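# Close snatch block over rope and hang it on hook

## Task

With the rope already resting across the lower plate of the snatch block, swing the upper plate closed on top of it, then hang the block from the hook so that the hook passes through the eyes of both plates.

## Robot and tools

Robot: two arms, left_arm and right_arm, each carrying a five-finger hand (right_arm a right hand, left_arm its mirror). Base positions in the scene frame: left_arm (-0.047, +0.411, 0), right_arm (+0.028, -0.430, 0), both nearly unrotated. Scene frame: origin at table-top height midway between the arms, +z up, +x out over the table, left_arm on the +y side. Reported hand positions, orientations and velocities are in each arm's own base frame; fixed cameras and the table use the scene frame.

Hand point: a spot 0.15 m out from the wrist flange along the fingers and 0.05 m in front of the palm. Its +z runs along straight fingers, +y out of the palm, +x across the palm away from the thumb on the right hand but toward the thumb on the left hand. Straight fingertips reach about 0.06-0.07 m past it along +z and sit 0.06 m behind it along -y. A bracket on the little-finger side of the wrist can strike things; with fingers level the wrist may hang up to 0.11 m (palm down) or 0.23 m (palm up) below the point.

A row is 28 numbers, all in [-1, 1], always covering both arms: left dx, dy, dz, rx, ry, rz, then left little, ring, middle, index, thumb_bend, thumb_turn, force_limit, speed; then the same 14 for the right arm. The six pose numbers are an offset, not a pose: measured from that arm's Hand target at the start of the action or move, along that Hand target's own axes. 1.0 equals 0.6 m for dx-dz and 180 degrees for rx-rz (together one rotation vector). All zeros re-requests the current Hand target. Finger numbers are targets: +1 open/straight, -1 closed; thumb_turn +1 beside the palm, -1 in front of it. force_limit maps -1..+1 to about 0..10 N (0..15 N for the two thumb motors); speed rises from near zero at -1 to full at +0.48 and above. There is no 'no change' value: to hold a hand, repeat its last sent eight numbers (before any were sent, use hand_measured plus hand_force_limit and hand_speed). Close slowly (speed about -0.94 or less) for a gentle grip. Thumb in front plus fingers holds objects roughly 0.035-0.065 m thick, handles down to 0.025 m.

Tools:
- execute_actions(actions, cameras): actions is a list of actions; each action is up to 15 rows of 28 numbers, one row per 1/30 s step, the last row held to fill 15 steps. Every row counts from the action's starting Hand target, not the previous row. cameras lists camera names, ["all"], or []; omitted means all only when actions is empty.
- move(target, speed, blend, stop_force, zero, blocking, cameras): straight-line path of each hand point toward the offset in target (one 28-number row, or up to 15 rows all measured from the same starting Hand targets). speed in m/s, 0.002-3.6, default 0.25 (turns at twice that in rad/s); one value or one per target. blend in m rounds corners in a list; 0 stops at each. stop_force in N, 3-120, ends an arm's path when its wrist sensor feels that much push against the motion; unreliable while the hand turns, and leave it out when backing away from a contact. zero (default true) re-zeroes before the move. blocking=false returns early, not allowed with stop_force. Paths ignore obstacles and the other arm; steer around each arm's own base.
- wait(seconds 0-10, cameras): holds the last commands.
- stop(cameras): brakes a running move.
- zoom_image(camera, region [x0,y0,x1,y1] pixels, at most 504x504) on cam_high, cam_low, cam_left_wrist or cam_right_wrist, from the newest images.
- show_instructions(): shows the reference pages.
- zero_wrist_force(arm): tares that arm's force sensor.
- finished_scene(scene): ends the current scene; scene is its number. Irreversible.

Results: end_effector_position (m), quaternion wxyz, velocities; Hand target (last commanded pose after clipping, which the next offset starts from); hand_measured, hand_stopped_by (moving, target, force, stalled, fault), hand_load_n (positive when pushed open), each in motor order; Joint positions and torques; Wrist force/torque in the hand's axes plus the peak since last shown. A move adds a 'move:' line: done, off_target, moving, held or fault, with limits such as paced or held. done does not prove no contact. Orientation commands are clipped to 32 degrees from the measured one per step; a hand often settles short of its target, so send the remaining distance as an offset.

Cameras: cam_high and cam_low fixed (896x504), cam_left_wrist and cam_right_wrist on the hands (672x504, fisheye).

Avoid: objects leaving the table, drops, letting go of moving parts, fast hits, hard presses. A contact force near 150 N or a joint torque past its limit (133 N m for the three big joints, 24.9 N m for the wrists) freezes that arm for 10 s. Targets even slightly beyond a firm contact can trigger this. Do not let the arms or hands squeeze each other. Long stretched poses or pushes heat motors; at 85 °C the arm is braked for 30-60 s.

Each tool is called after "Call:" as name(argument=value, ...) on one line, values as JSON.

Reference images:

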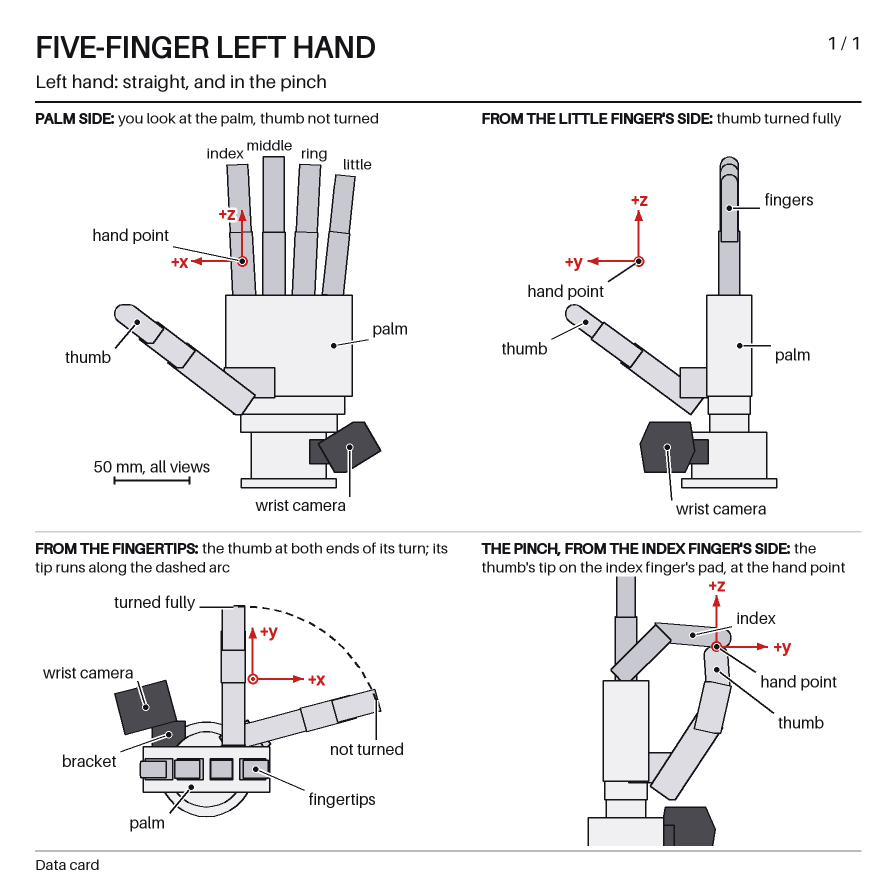

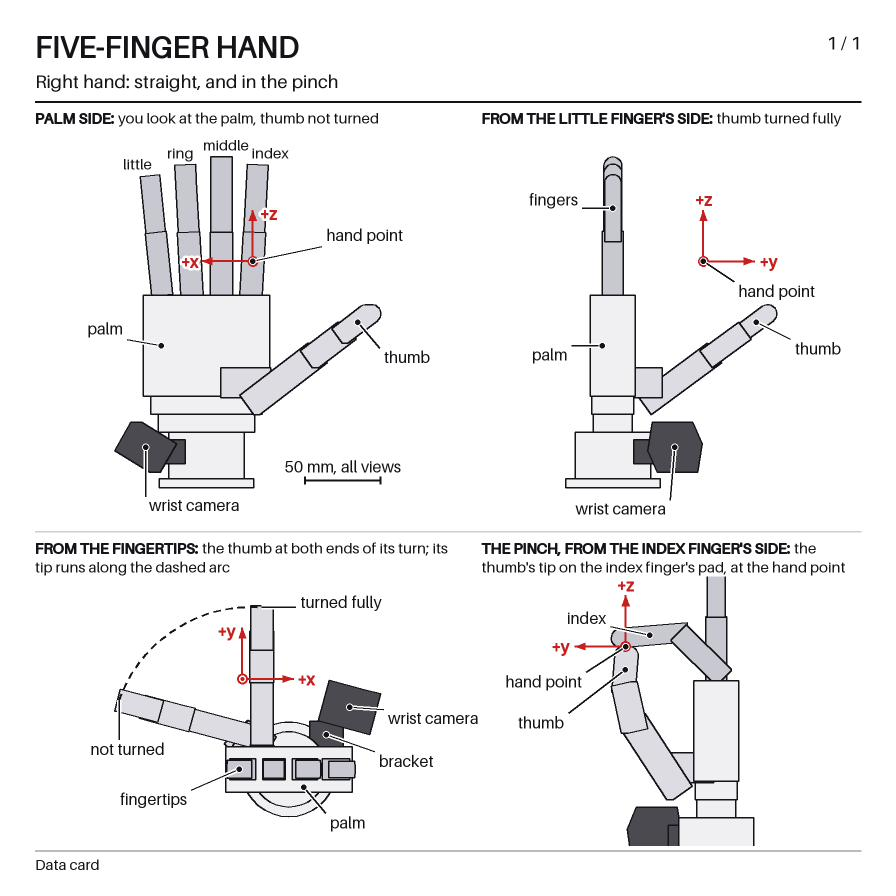

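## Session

Call:
execute_actions(actions=[])

Scene clock: 0.00 s.
left_arm: end_effector_position=(+0.5225, +0.0103, +0.2839) hand_measured=(+1.000, +1.000, +1.000, +1.000, +1.000, +1.000) hand_load_n=(+0.0, +0.0, +0.0, +0.0, +0.0, +0.0) hand_stopped_by=(target, target, target, target, target, target) hand_force_limit=0.00 hand_speed=-0.80 end_effector_quat_wxyz=(+0.066, +0.742, +0.650, -0.149) | right_arm: end_effector_position=(+0.4347, +0.1709, +0.2557) hand_measured=(+1.000, +1.000, +1.000, +1.000, +1.000, +1.000) hand_load_n=(+0.0, +0.0, +0.0, +0.0, +0.0, +0.0) hand_stopped_by=(target, target, target, target, target, target) hand_force_limit=0.00 hand_speed=-0.80 end_effector_quat_wxyz=(-0.004, -0.424, +0.905, +0.026)
Joint positions: left_arm=[3.54 -2.023 -1.204 1.409 -1.352 0.558] | right_arm=[-0.077 -1.158 1.293 1.468 1.529 -2.525]
Joint velocities: within noise
Joint torques (N m): no reading
Motor temperatures (°C): left_arm=[27 28 22 34 30 30] | right_arm=[26 25 26 33 35 39]
Wrist force (N): no reading
Wrist torque (N m): no reading
Wrist force, peak (N): no reading
Hand target: left_arm +0.5225, +0.0103, +0.2839; +0.066, +0.742, +0.650, -0.149 | right_arm +0.4347, +0.1709, +0.2557; -0.004, -0.424, +0.905, +0.026
camera_calibration:
cam_left_wrist: T_world_to_cam=[[-0.925738, 0.378164, -0.000588394, 0.480724], [0.369126, 0.903949, 0.215922, -0.267761], [0.082186, 0.19967, -0.97641, 0.348213], [0, 0, 0, 1]] pos_world=[0.515244, -0.00927812, 0.398097]
cam_right_wrist: T_world_to_cam=[[-0.913104, 0.40701, 0.0241694, 0.324805], [0.361594, 0.780975, 0.509243, -0.417117], [0.188391, 0.473731, -0.860284, 0.169733], [0, 0, 0, 1]] pos_world=[0.415431, 0.113151, 0.350582]

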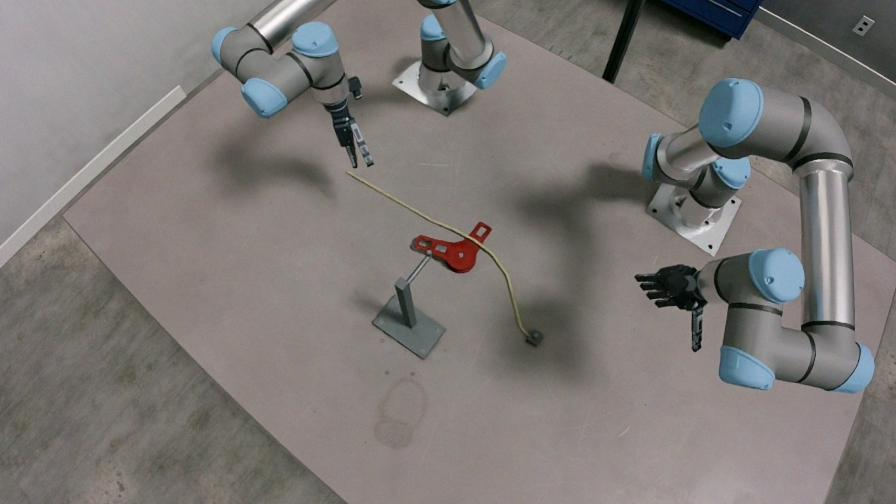

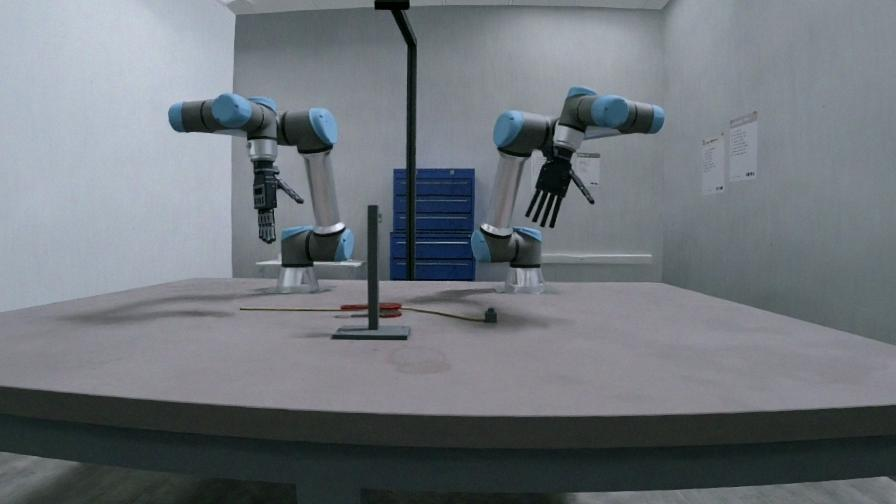

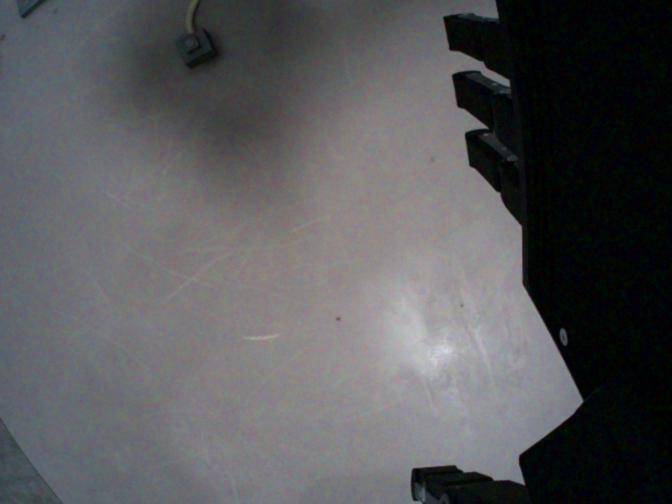

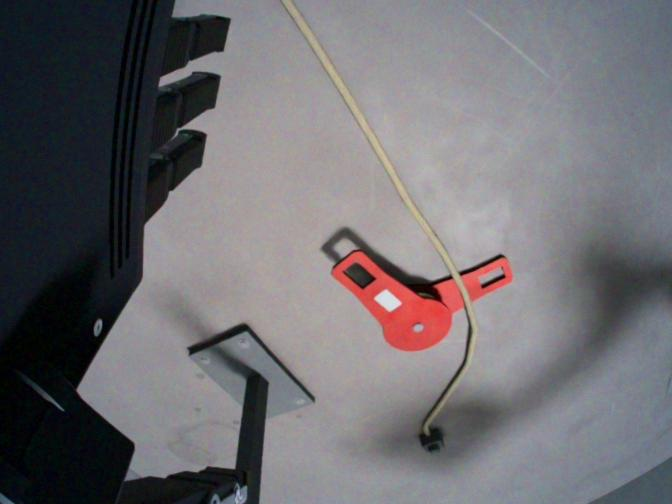

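Call:
zoom_image(camera="cam_high", region=[360, 210, 500, 370])

Call:
zoom_image(camera="cam_low", region=[320, 190, 440, 350])

Call:
zoom_image(camera="cam_right_wrist", region=[180, 180, 540, 500])

Scaled by 3.150 from the camera's 896x504 image, which has a finer 1280x720 frame.

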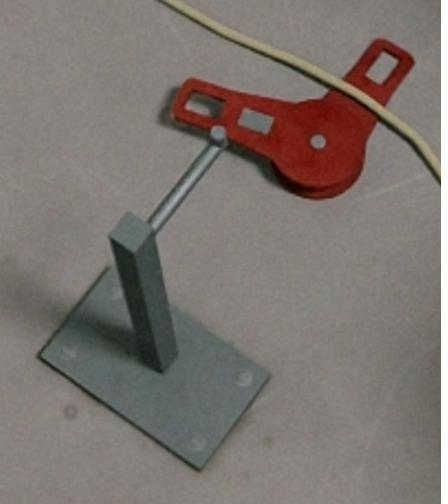

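Scaled by 3.150 from the camera's 896x504 image, which has a finer 1280x720 frame.

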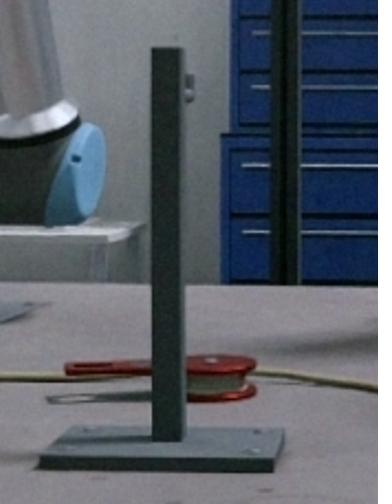

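Scaled by 1.400 from the camera's 672x504 image, which has a finer 960x720 frame.

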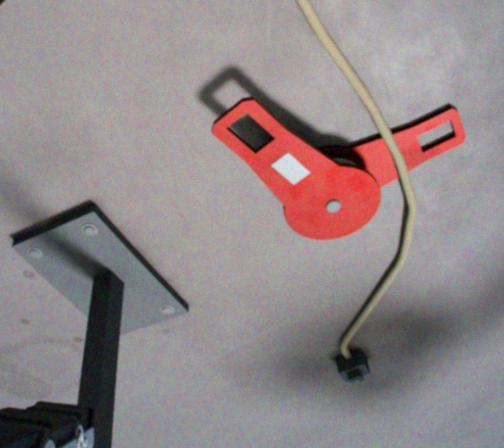

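Call:
move(target=[0,0,0,0,0,0,1,1,1,1,1,1,0,0.3,-0.2977,0.1852,0.2233,0.016,0.0047,0,-1,-1,-1,1,1,1,0.3,0.3], speed=0.25, cameras=["cam_right_wrist","cam_high","cam_low"])

Scene clock: 98.53 s.
left_arm: end_effector_position=(+0.5225, +0.0103, +0.2839) hand_measured=(+1.000, +1.000, +1.000, +1.000, +1.000, +1.000) hand_load_n=(+0.0, +0.0, +0.5, +0.0, +0.0, +0.0) hand_stopped_by=(target, target, target, target, target, target) hand_force_limit=0.00 hand_speed=0.30 end_effector_quat_wxyz=(+0.066, +0.742, +0.650, -0.149) | right_arm: end_effector_position=(+0.4598, +0.3850, +0.1304) hand_measured=(-1.000, -1.000, -1.000, +1.000, +1.000, +1.000) hand_load_n=(+0.0, +0.0, +0.0, +0.0, +0.0, +0.0) hand_stopped_by=(target, target, target, target, target, target) hand_force_limit=0.30 hand_speed=0.30 end_effector_quat_wxyz=(+0.000, -0.424, +0.905, +0.000)
Joint positions: left_arm=[3.54 -2.023 -1.204 1.409 -1.352 0.558] | right_arm=[0.355 -0.828 1.073 1.325 1.57 -2.092]
Joint torques (N m): left_arm=[-0.89 34.55 16.97 -2.98 0.37 0.1] | right_arm=[2.78 -36.98 -11.11 0.04 -1.53 0.73]
Wrist force (N): left_arm=[0.1 -0.1 0.0] | right_arm=[0.0 -0.5 0.0]
Wrist torque (N m): left_arm=[-0.01 -0.01 0.01] | right_arm=[-0.06 0.03 -0.04]
Wrist force, peak (N): left_arm=[0.0 -0.5 -0.1] | right_arm=[1.6 -1.6 -1.0]
Hand target: left_arm +0.5225, +0.0103, +0.2839; +0.066, +0.742, +0.650, -0.149 | right_arm +0.4598, +0.3851, +0.1303; +0.000, -0.424, +0.905, +0.000
Off the commanded pose: left_arm 0.000 m, 0 deg | right_arm 0.000 m, 0 deg.
move: done
camera_calibration:
cam_right_wrist: T_world_to_cam=[[-0.913166, 0.407092, -0.020123, 0.269352], [0.347133, 0.802645, 0.485035, -0.52818], [0.213605, 0.435932, -0.874263, -0.0393209], [0, 0, 0, 1]] pos_world=[0.437711, 0.331432, 0.227229]
Images, in order (width x height): cam_high 896x504, cam_low 896x504, cam_right_wrist 672x504.

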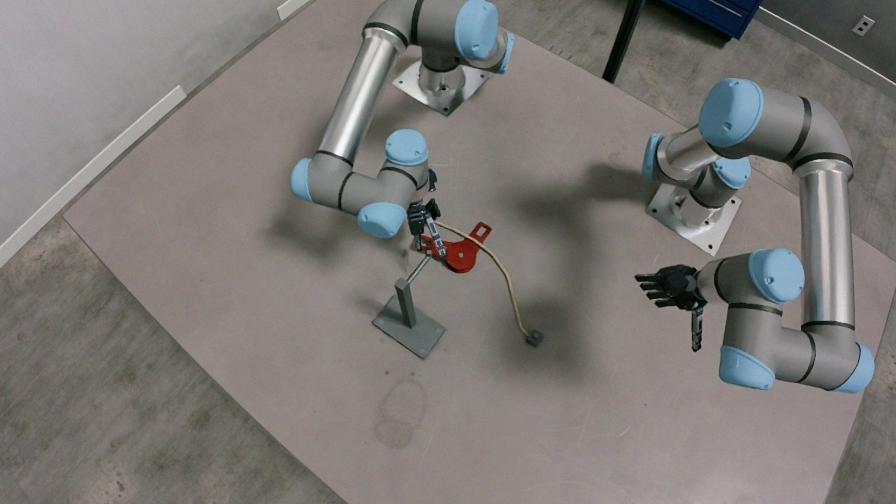

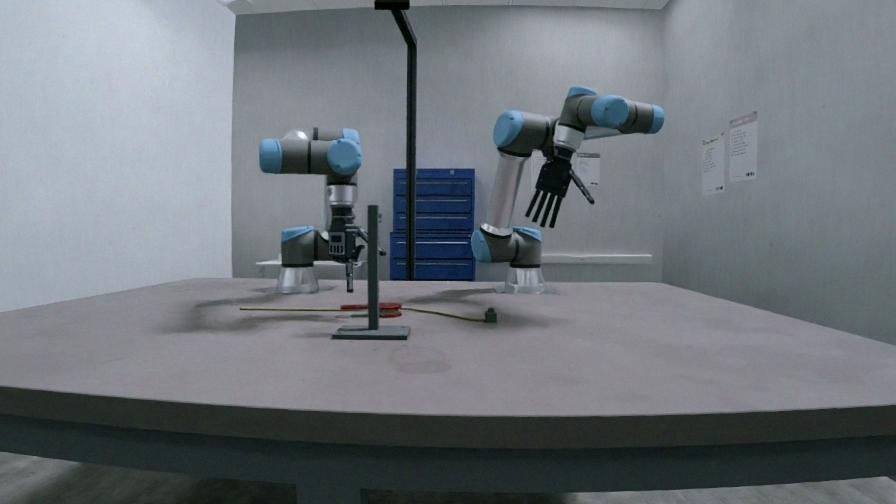

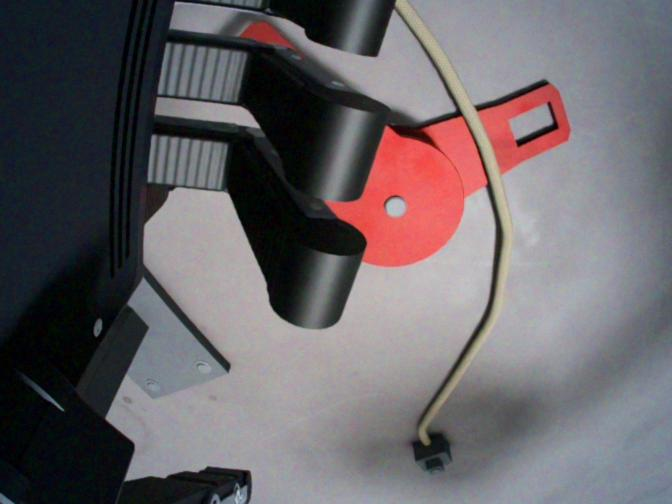

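Call:
move(target=[0,0,0,0,0,0,1,1,1,1,1,1,0,0.3,0,0,0.0815,0,0,0,-1,-1,-1,1,1,1,0.3,0.3], speed=0.08, stop_force=6)

Call:
move(target=[[0,0,0,0,0,0,1,1,1,1,1,1,0,0.3,0.0125,0.0113,0,0,0,0,-1,-1,-1,1,1,1,0.3,0.3],[0,0,0,0,0,0,1,1,1,1,1,1,0,0.3,0.0537,0.0315,0,0,0,0,-1,-1,-1,1,1,1,0.3,0.3],[0,0,0,0,0,0,1,1,1,1,1,1,0,0.3,0.0865,0.0635,0,0,0,0,-1,-1,-1,1,1,1,0.3,0.3],[0,0,0,0,0,0,1,1,1,1,1,1,0,0.3,0.1070,0.1017,0,0,0,0,-1,-1,-1,1,1,1,0.3,0.3],[0,0,0,0,0,0,1,1,1,1,1,1,0,0.3,0.1153,0.1417,0,0,0,0,-1,-1,-1,1,1,1,0.3,0.3],[0,0,0,0,0,0,1,1,1,1,1,1,0,0.3,0.1123,0.1822,0,0,0,0,-1,-1,-1,1,1,1,0.3,0.3]], speed=0.04, stop_force=10, blend=0.01, cameras=["cam_right_wrist","cam_high","cam_low"])

Call:
zoom_image(camera="cam_high", region=[380, 190, 540, 350])

Scene clock: 113.87 s.
left_arm: end_effector_position=(+0.5225, +0.0103, +0.2839) hand_measured=(+1.000, +1.000, +1.000, +1.000, +1.000, +1.000) hand_load_n=(+0.0, +0.0, +0.0, +0.0, +0.0, +0.0) hand_stopped_by=(target, target, target, target, target, target) hand_force_limit=0.00 hand_speed=0.30 end_effector_quat_wxyz=(+0.066, +0.742, +0.650, -0.149) | right_arm: end_effector_position=(+0.4598, +0.3851, +0.0814) hand_measured=(-1.000, -1.000, -1.000, +1.000, +1.000, +1.000) hand_load_n=(+0.0, +0.0, +0.0, +0.0, +0.0, +0.0) hand_stopped_by=(target, target, target, target, target, target) hand_force_limit=0.30 hand_speed=0.30 end_effector_quat_wxyz=(+0.000, -0.424, +0.905, +0.000)
Joint positions: left_arm=[3.54 -2.023 -1.204 1.409 -1.352 0.558] | right_arm=[0.355 -0.791 1.137 1.224 1.57 -2.092]
Joint torques (N m): left_arm=[-1.07 35.59 16.82 -2.86 0.36 -0.11] | right_arm=[13.48 -49.9 -28.28 4.09 0.13 1.45]
Wrist force (N): left_arm=[-0.1 0.0 -0.1] | right_arm=[0.0 -0.4 -0.3]
Wrist torque (N m): left_arm=[0.00 0.01 -0.01] | right_arm=[-0.02 0.01 -0.08]
Wrist force, peak (N): left_arm=[0.3 -0.5 -0.1] | right_arm=[0.2 -0.7 -1.0]
Hand target: left_arm +0.5225, +0.0103, +0.2839; +0.066, +0.742, +0.650, -0.149 | right_arm +0.4598, +0.3851, +0.0814; +0.000, -0.424, +0.905, +0.000
Off the commanded pose: left_arm 0.000 m, 0 deg | right_arm 0.000 m, 0 deg.
move: done

Scene clock: 118.40 s.
left_arm: end_effector_position=(+0.5225, +0.0103, +0.2839) hand_measured=(+1.000, +1.000, +1.000, +1.000, +1.000, +1.000) hand_load_n=(+0.0, +0.0, +0.0, +0.0, +0.0, +0.0) hand_stopped_by=(target, target, target, target, target, target) hand_force_limit=0.00 hand_speed=0.30 end_effector_quat_wxyz=(+0.066, +0.742, +0.650, -0.149) | right_arm: end_effector_position=(+0.3327, +0.4033, +0.0814) hand_measured=(-1.000, -1.000, -1.000, +1.000, +1.000, +1.000) hand_load_n=(+0.0, +0.5, +0.0, +0.0, +0.0, +0.0) hand_stopped_by=(target, target, target, target, target, target) hand_force_limit=0.30 hand_speed=0.30 end_effector_quat_wxyz=(+0.000, -0.424, +0.905, +0.000)
Joint positions: left_arm=[3.54 -2.023 -1.204 1.409 -1.352 0.558] | right_arm=[0.487 -0.994 1.491 1.073 1.57 -1.961]
Joint torques (N m): left_arm=[-1.68 35.9 15.77 -2.83 0.24 -0.06] | right_arm=[-11.95 -28.84 -25.55 2.29 0.87 -1.59]
Wrist force (N): left_arm=[0.2 -0.1 -0.2] | right_arm=[0.2 -0.2 -0.2]
Wrist torque (N m): left_arm=[-0.01 -0.03 0.01] | right_arm=[0.02 -0.01 -0.07]
Wrist force, peak (N): left_arm=[0.3 -0.3 -0.4] | right_arm=[-0.4 -1.2 -0.7]
Hand target: left_arm +0.5225, +0.0103, +0.2839; +0.066, +0.742, +0.650, -0.149 | right_arm +0.3327, +0.4033, +0.0814; +0.000, -0.424, +0.905, +0.000
Off the commanded pose: left_arm 0.000 m, 0 deg | right_arm 0.000 m, 0 deg.
move: done; blend cut to 0.0051 m at target 1
camera_calibration:
cam_right_wrist: T_world_to_cam=[[-0.913125, 0.407176, -0.0202816, 0.144878], [0.347112, 0.802592, 0.485139, -0.474846], [0.213815, 0.435952, -0.874202, -0.0631147], [0, 0, 0, 1]] pos_world=[0.310612, 0.349632, 0.17813]
Images, in order (width x height): cam_high 896x504, cam_low 896x504, cam_right_wrist 672x504.

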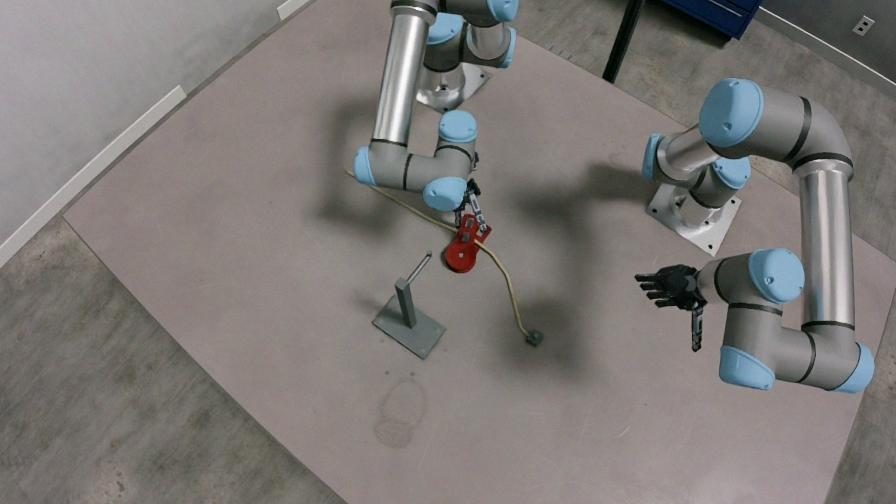

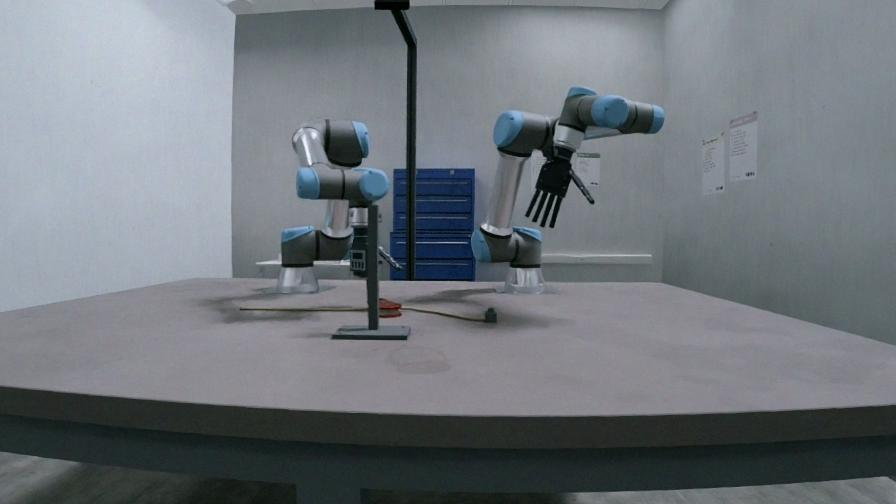

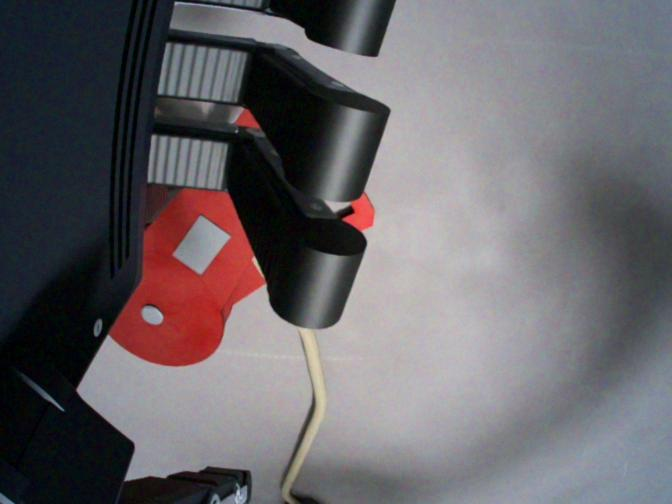

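Scaled by 3.150 from the camera's 896x504 image, which has a finer 1280x720 frame.

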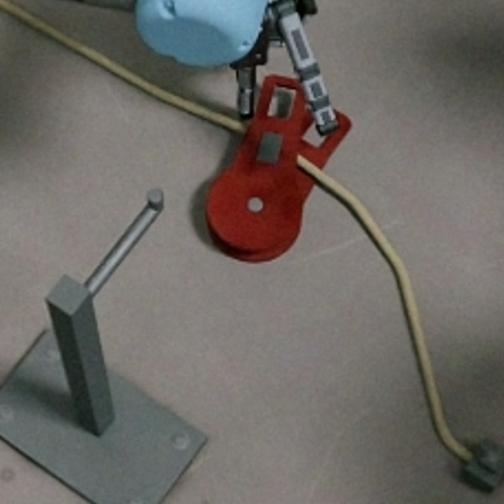

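Call:
move(target=[[0,0,0,0,0,0,1,1,1,1,1,1,0,0.3,-0.0075,0.0245,0,0,0,0,-1,-1,-1,1,1,1,0.3,0.3],[0,0,0,0,0,0,1,1,1,1,1,1,0,0.3,-0.0165,0.0430,0,0,0,0,-1,-1,-1,1,1,1,0.3,0.3]], speed=0.03, stop_force=10, blend=0.004, cameras=["cam_right_wrist","cam_high"])

Call:
zoom_image(camera="cam_high", region=[430, 200, 510, 280])

Call:
zoom_image(camera="cam_right_wrist", region=[100, 80, 420, 400])

Scene clock: 125.37 s.
left_arm: end_effector_position=(+0.5225, +0.0103, +0.2839) hand_measured=(+1.000, +1.000, +1.000, +1.000, +1.000, +1.000) hand_load_n=(+0.0, +0.0, +0.0, +0.0, +0.0, +0.0) hand_stopped_by=(target, target, target, target, target, target) hand_force_limit=0.00 hand_speed=0.30 end_effector_quat_wxyz=(+0.066, +0.742, +0.650, -0.149) | right_arm: end_effector_position=(+0.3192, +0.4274, +0.0814) hand_measured=(-1.000, -1.000, -1.000, +1.000, +1.000, +1.000) hand_load_n=(+0.0, +0.0, +0.0, +0.0, +0.0, +0.0) hand_stopped_by=(target, target, target, target, target, target) hand_force_limit=0.30 hand_speed=0.30 end_effector_quat_wxyz=(+0.000, -0.424, +0.905, +0.000)
Joint positions: left_arm=[3.54 -2.023 -1.204 1.409 -1.352 0.558] | right_arm=[0.544 -0.978 1.464 1.084 1.57 -1.903]
Joint torques (N m): left_arm=[-2.65 35.72 16.95 -2.87 0.45 0.03] | right_arm=[-11.49 -43.58 -1.61 -0.1 0.67 -1.62]
Wrist force (N): left_arm=[0.1 -0.2 -0.2] | right_arm=[0.4 -0.1 -0.4]
Wrist torque (N m): left_arm=[-0.02 -0.02 0.01] | right_arm=[0.03 -0.04 -0.07]
Wrist force, peak (N): left_arm=[0.1 -0.4 -0.3] | right_arm=[0.4 -0.9 -0.1]
Hand target: left_arm +0.5225, +0.0103, +0.2839; +0.066, +0.742, +0.650, -0.149 | right_arm +0.3192, +0.4274, +0.0814; +0.000, -0.424, +0.905, +0.000
Off the commanded pose: left_arm 0.000 m, 0 deg | right_arm 0.000 m, 0 deg.
move: done
camera_calibration:
cam_right_wrist: T_world_to_cam=[[-0.913125, 0.407176, -0.0202816, 0.12274], [0.347112, 0.802592, 0.485139, -0.489551], [0.213815, 0.435952, -0.874202, -0.0706472], [0, 0, 0, 1]] pos_world=[0.297112, 0.373732, 0.17823]
Images, in order (width x height): cam_high 896x504, cam_right_wrist 672x504.

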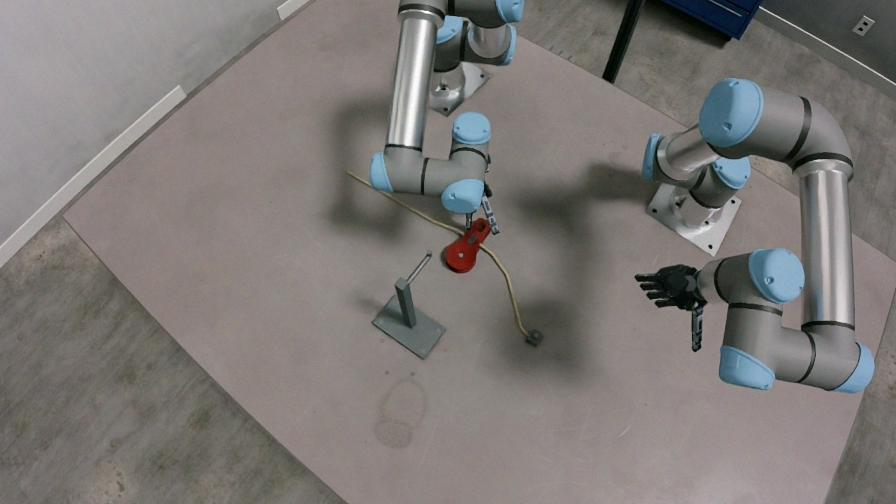

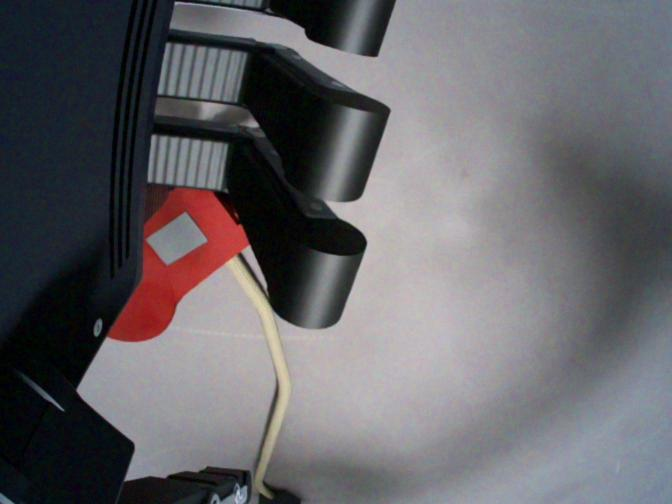

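Scaled by 6.300 from the camera's 896x504 image, which has a finer 1280x720 frame.

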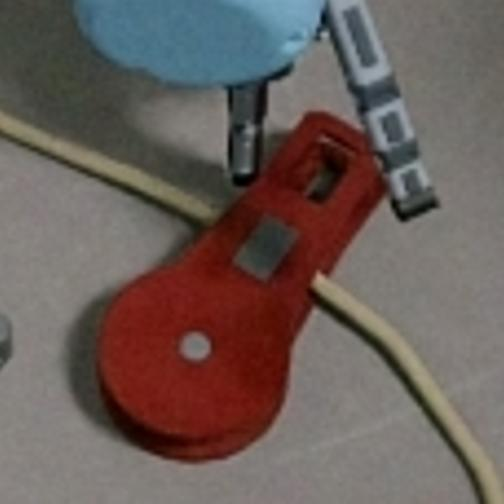

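Scaled by 1.575 from the camera's 672x504 image, which has a finer 960x720 frame.

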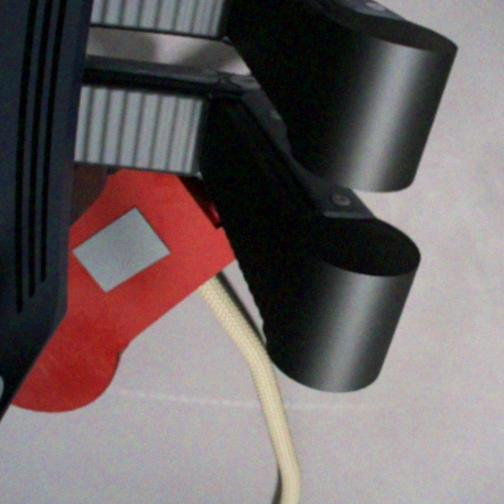

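Call:
move(target=[[0,0,0,0,0,0,1,1,1,1,1,1,0,0.3,0,0,-0.1977,0,0,0,-1,-1,-1,1,1,1,0.3,0.3],[0,0,0,0,0,0,1,1,1,1,1,1,0,0.3,0.0012,-0.0699,-0.1977,0.159,-0.367,-0.662,-1,-1,-1,1,1,1,0.3,0.3]], speed=[0.2,0.4], cameras=["cam_right_wrist","cam_high","cam_low"])

Scene clock: 190.00 s.
left_arm: end_effector_position=(+0.5225, +0.0103, +0.2839) hand_measured=(+1.000, +1.000, +1.000, +1.000, +1.000, +1.000) hand_load_n=(+0.0, +0.0, +0.0, +0.0, +0.0, +0.0) hand_stopped_by=(target, target, target, target, target, target) hand_force_limit=0.00 hand_speed=0.30 end_effector_quat_wxyz=(+0.066, +0.742, +0.650, -0.149) | right_arm: end_effector_position=(+0.3511, +0.3998, +0.2000) hand_measured=(-1.000, -1.000, -1.000, +1.000, +1.000, +1.000) hand_load_n=(+0.0, +0.0, +0.0, +0.0, +0.0, +0.0) hand_stopped_by=(target, target, target, target, target, target) hand_force_limit=0.30 hand_speed=0.30 end_effector_quat_wxyz=(-0.485, +0.874, +0.025, -0.014) end_effector_velocity=(-0.001, +0.000, +0.000) end_effector_angular_velocity=(-0.001, -0.003, +0.004)
Joint positions: left_arm=[3.54 -2.023 -1.204 1.409 -1.352 0.558] | right_arm=[0.214 -1.176 1.561 0.942 0.577 -4.423]
Joint velocities: left_arm=[within noise] | right_arm=[0.002 0 0.001 0.001 0.001 -0.005]
Joint torques (N m): left_arm=[-0.53 35.42 17.52 -3.2 0.35 0.01] | right_arm=[13.78 -34.53 -3.36 1.22 -2.08 -1.72]
Wrist force (N): left_arm=[-0.1 0.0 -0.1] | right_arm=[-0.6 -1.1 0.2]
Wrist torque (N m): left_arm=[0.01 0.02 -0.01] | right_arm=[-0.07 0.10 -0.28]
Wrist force, peak (N): left_arm=[-0.1 -0.2 -0.5] | right_arm=[0.2 -0.2 -2.0]
Hand target: left_arm +0.5225, +0.0103, +0.2839; +0.066, +0.742, +0.650, -0.149 | right_arm +0.3509, +0.3999, +0.2000; -0.485, +0.874, +0.025, -0.014
Off the commanded pose: left_arm 0.000 m, 0 deg | right_arm 0.000 m, 0 deg.
move: done
camera_calibration:
cam_right_wrist: T_world_to_cam=[[0.298695, -0.475603, -0.827396, 0.254453], [-0.806966, -0.588718, 0.0470867, 0.513046], [-0.509497, 0.653616, -0.559642, 0.142124], [0, 0, 0, 1]] pos_world=[0.410419, 0.330163, 0.265914]
Images, in order (width x height): cam_high 896x504, cam_low 896x504, cam_right_wrist 672x504.

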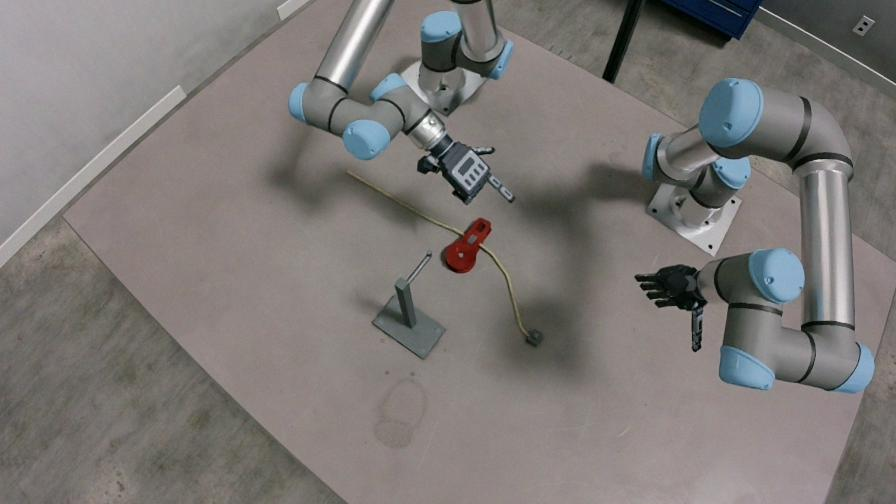

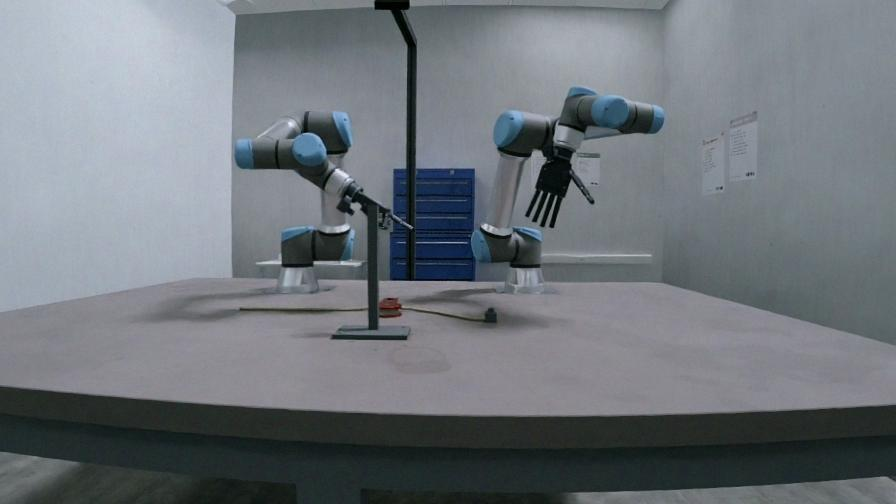

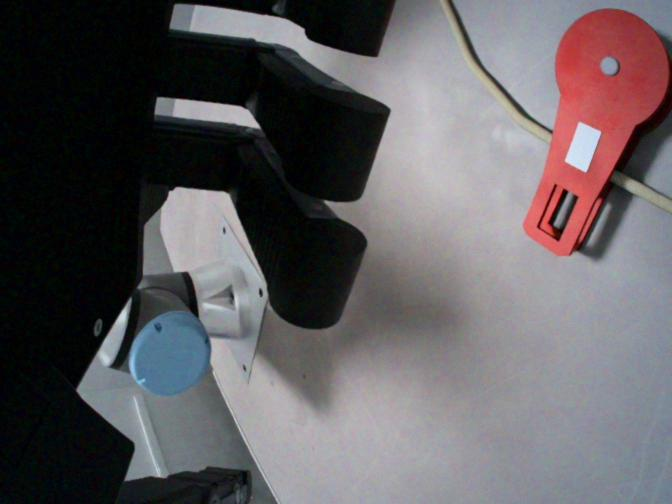

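Call:
zoom_image(camera="cam_right_wrist", region=[502, 0, 672, 270])

Call:
zoom_image(camera="cam_high", region=[430, 200, 510, 280])

Scaled by 1.867 from the camera's 672x504 image, which has a finer 960x720 frame.

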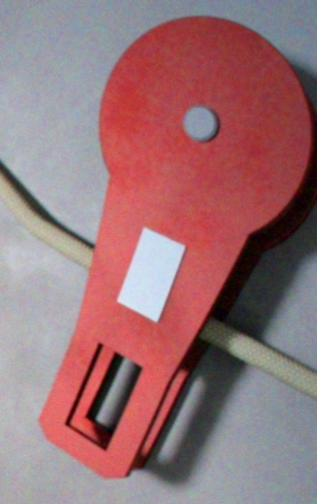

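Scaled by 6.300 from the camera's 896x504 image, which has a finer 1280x720 frame.

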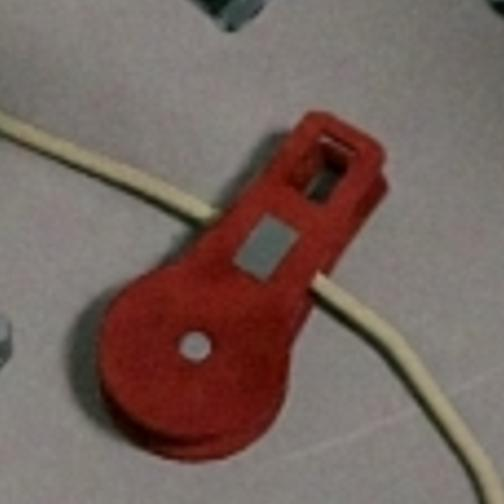

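Call:
zoom_image(camera="cam_right_wrist", region=[515, 165, 625, 265])

Scaled by 4.582 from the camera's 672x504 image, which has a finer 960x720 frame.

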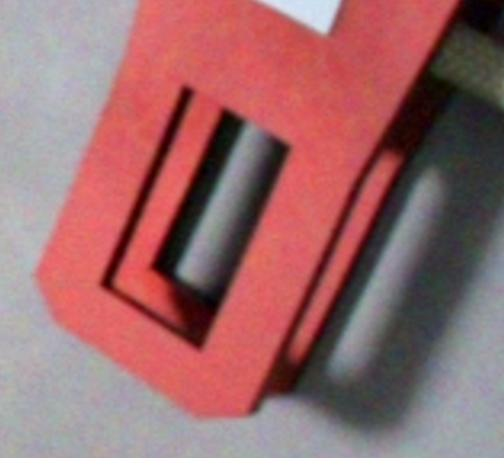

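Call:
move(target=[0,0,0,0,0,0,1,1,1,1,1,1,0,0.3,0.191,0.2092,-0.0203,0,0,0,-1,-1,0.5,0.5,0.5,-1,0.3,0.3], speed=0.2, cameras=["cam_right_wrist"])

Scene clock: 219.47 s.
left_arm: end_effector_position=(+0.5225, +0.0103, +0.2839) hand_measured=(+1.000, +1.000, +1.000, +1.000, +1.000, +1.000) hand_load_n=(+0.0, +0.0, +0.0, +0.0, +0.0, +0.0) hand_stopped_by=(target, target, target, target, target, target) hand_force_limit=0.00 hand_speed=0.30 end_effector_quat_wxyz=(+0.066, +0.742, +0.650, -0.149) | right_arm: end_effector_position=(+0.4698, +0.3298, +0.1000) hand_measured=(-1.000, -1.000, +0.500, +0.500, +0.500, -1.000) hand_load_n=(+0.0, +0.0, +0.0, +0.0, +0.0, +0.0) hand_stopped_by=(target, target, target, target, target, target) hand_force_limit=0.30 hand_speed=0.30 end_effector_quat_wxyz=(-0.485, +0.874, +0.025, -0.014)
Joint positions: left_arm=[3.54 -2.023 -1.204 1.409 -1.352 0.558] | right_arm=[0.035 -0.852 1.395 1.064 0.558 -4.754]
Joint torques (N m): left_arm=[-1.06 35.51 16.17 -3.04 0.1 -0.01] | right_arm=[10.26 -32.97 -4.83 -0.17 -0.41 -0.45]
Wrist force (N): left_arm=[0.2 -0.1 -0.1] | right_arm=[-0.7 -0.3 0.0]
Wrist torque (N m): left_arm=[0.00 -0.02 0.01] | right_arm=[0.04 0.10 -0.27]
Wrist force, peak (N): left_arm=[0.3 -0.4 -0.3] | right_arm=[-2.2 -2.4 -0.2]
Hand target: left_arm +0.5225, +0.0103, +0.2839; +0.066, +0.742, +0.650, -0.149 | right_arm +0.4697, +0.3299, +0.0999; -0.485, +0.874, +0.025, -0.014
Off the commanded pose: left_arm 0.000 m, 0 deg | right_arm 0.000 m, 0 deg.
move: done
camera_calibration:
cam_right_wrist: T_world_to_cam=[[0.298805, -0.475539, -0.827393, 0.102891], [-0.806856, -0.588871, 0.0470614, 0.572316], [-0.509607, 0.653524, -0.559649, 0.192473], [0, 0, 0, 1]] pos_world=[0.529118, 0.260163, 0.165914]
Images, in order (width x height): cam_right_wrist 672x504.

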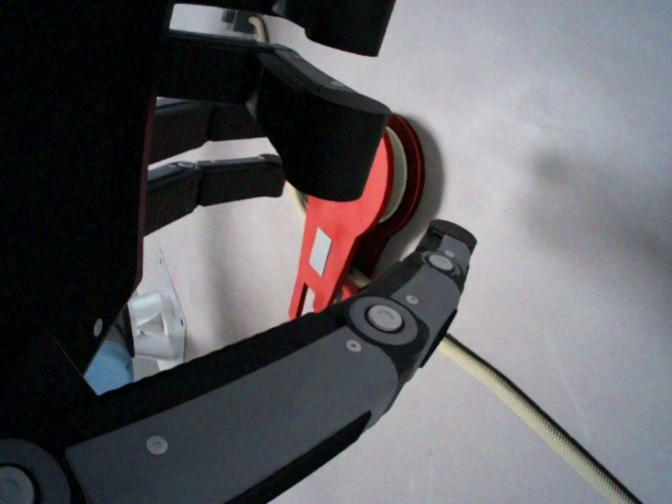

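Call:
move(target=[0,0,0,0,0,0,1,1,1,1,1,1,0,0.3,-0.189,-0.0615,0.1453,0,-0.0061,-0.0038,-1,-1,0.5,0.5,0.5,-1,0.3,0.3], speed=0.15, cameras=["cam_right_wrist","cam_high","cam_low"])

Call:
zoom_image(camera="cam_high", region=[430, 180, 530, 280])

Call:
zoom_image(camera="cam_low", region=[330, 200, 470, 340])

Scene clock: 230.47 s.
left_arm: end_effector_position=(+0.5225, +0.0103, +0.2839) hand_measured=(+1.000, +1.000, +1.000, +1.000, +1.000, +1.000) hand_load_n=(+0.0, +0.0, -0.5, +0.0, +0.0, +0.0) hand_stopped_by=(target, target, target, target, target, target) hand_force_limit=0.00 hand_speed=0.30 end_effector_quat_wxyz=(+0.066, +0.742, +0.650, -0.149) | right_arm: end_effector_position=(+0.3511, +0.4166, +0.0851) hand_measured=(-1.000, -1.000, +0.500, +0.500, +0.500, -1.000) hand_load_n=(+0.0, +0.0, +0.0, +0.0, +0.0, +0.0) hand_stopped_by=(target, target, target, target, target, target) hand_force_limit=0.30 hand_speed=0.30 end_effector_quat_wxyz=(-0.485, +0.874, +0.035, -0.020)
Joint positions: left_arm=[3.54 -2.023 -1.204 1.409 -1.352 0.558] | right_arm=[0.251 -1.021 1.648 0.678 0.58 -4.398]
Joint torques (N m): left_arm=[-1.82 35.87 16.99 -3.21 0.58 -0.1] | right_arm=[-3.39 -29.55 -26.19 3 -2.74 0.6]
Wrist force (N): left_arm=[0.0 -0.2 0.0] | right_arm=[-0.6 -0.2 0.1]
Wrist torque (N m): left_arm=[-0.03 0.01 0.01] | right_arm=[0.05 0.12 -0.16]
Wrist force, peak (N): left_arm=[0.2 -0.3 -0.4] | right_arm=[-1.8 -1.0 0.7]
Hand target: left_arm +0.5225, +0.0103, +0.2839; +0.066, +0.742, +0.650, -0.149 | right_arm +0.3511, +0.4167, +0.0851; -0.485, +0.874, +0.035, -0.020
Off the commanded pose: left_arm 0.000 m, 0 deg | right_arm 0.000 m, 0 deg.
move: done
camera_calibration:
cam_right_wrist: T_world_to_cam=[[0.309519, -0.468593, -0.827417, 0.160621], [-0.7932, -0.607136, 0.047122, 0.53116], [-0.524435, 0.641721, -0.559608, 0.0770953], [0, 0, 0, 1]] pos_world=[0.412032, 0.348278, 0.151014]
Images, in order (width x height): cam_high 896x504, cam_low 896x504, cam_right_wrist 672x504.

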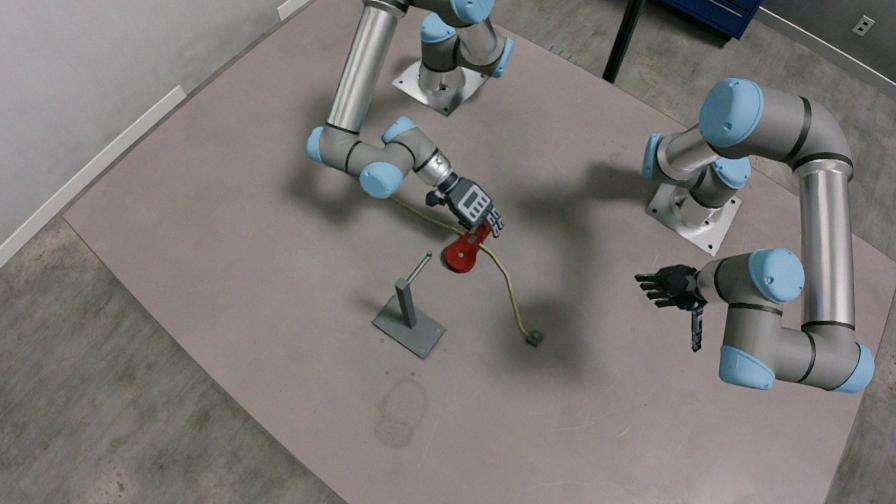

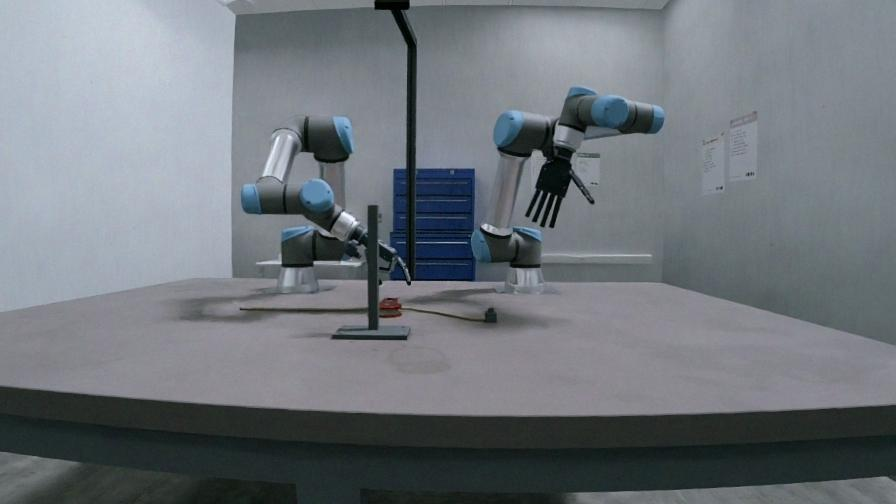

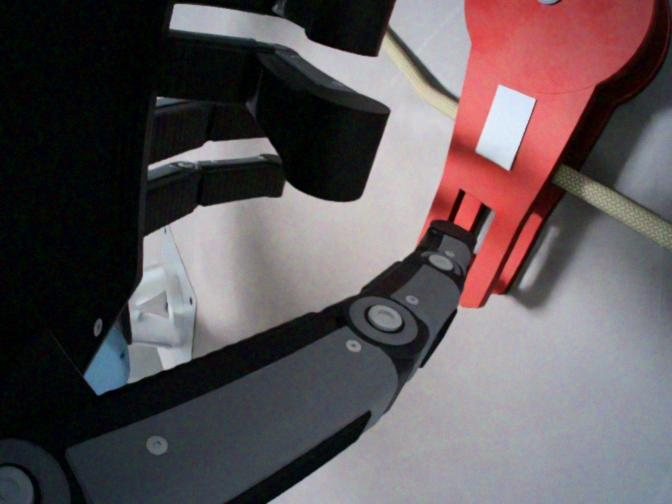

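Scaled by 5.040 from the camera's 896x504 image, which has a finer 1280x720 frame.

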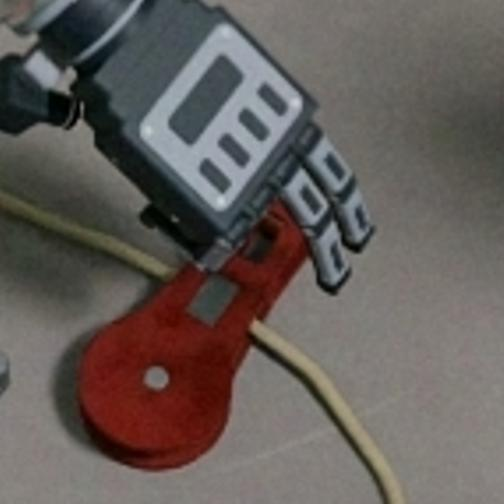

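Scaled by 3.600 from the camera's 896x504 image, which has a finer 1280x720 frame.

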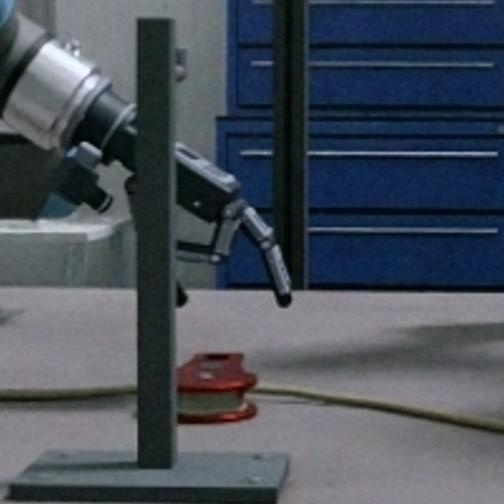

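Call:
zoom_image(camera="cam_low", region=[370, 260, 430, 320])

Call:
zoom_image(camera="cam_right_wrist", region=[380, 0, 672, 330])

Scaled by 8.400 from the camera's 896x504 image, which has a finer 1280x720 frame.

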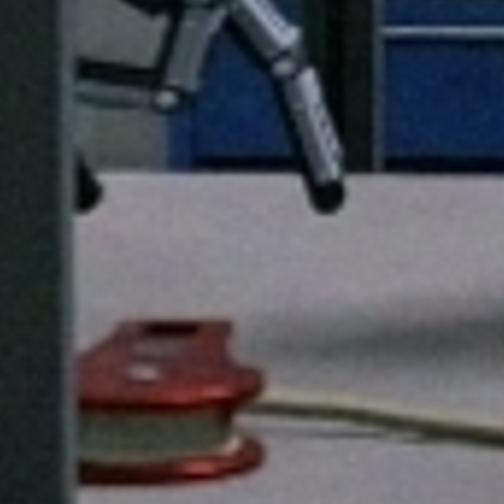

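Scaled by 1.527 from the camera's 672x504 image, which has a finer 960x720 frame.

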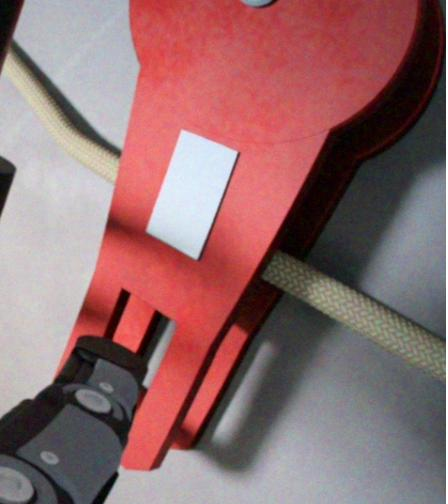

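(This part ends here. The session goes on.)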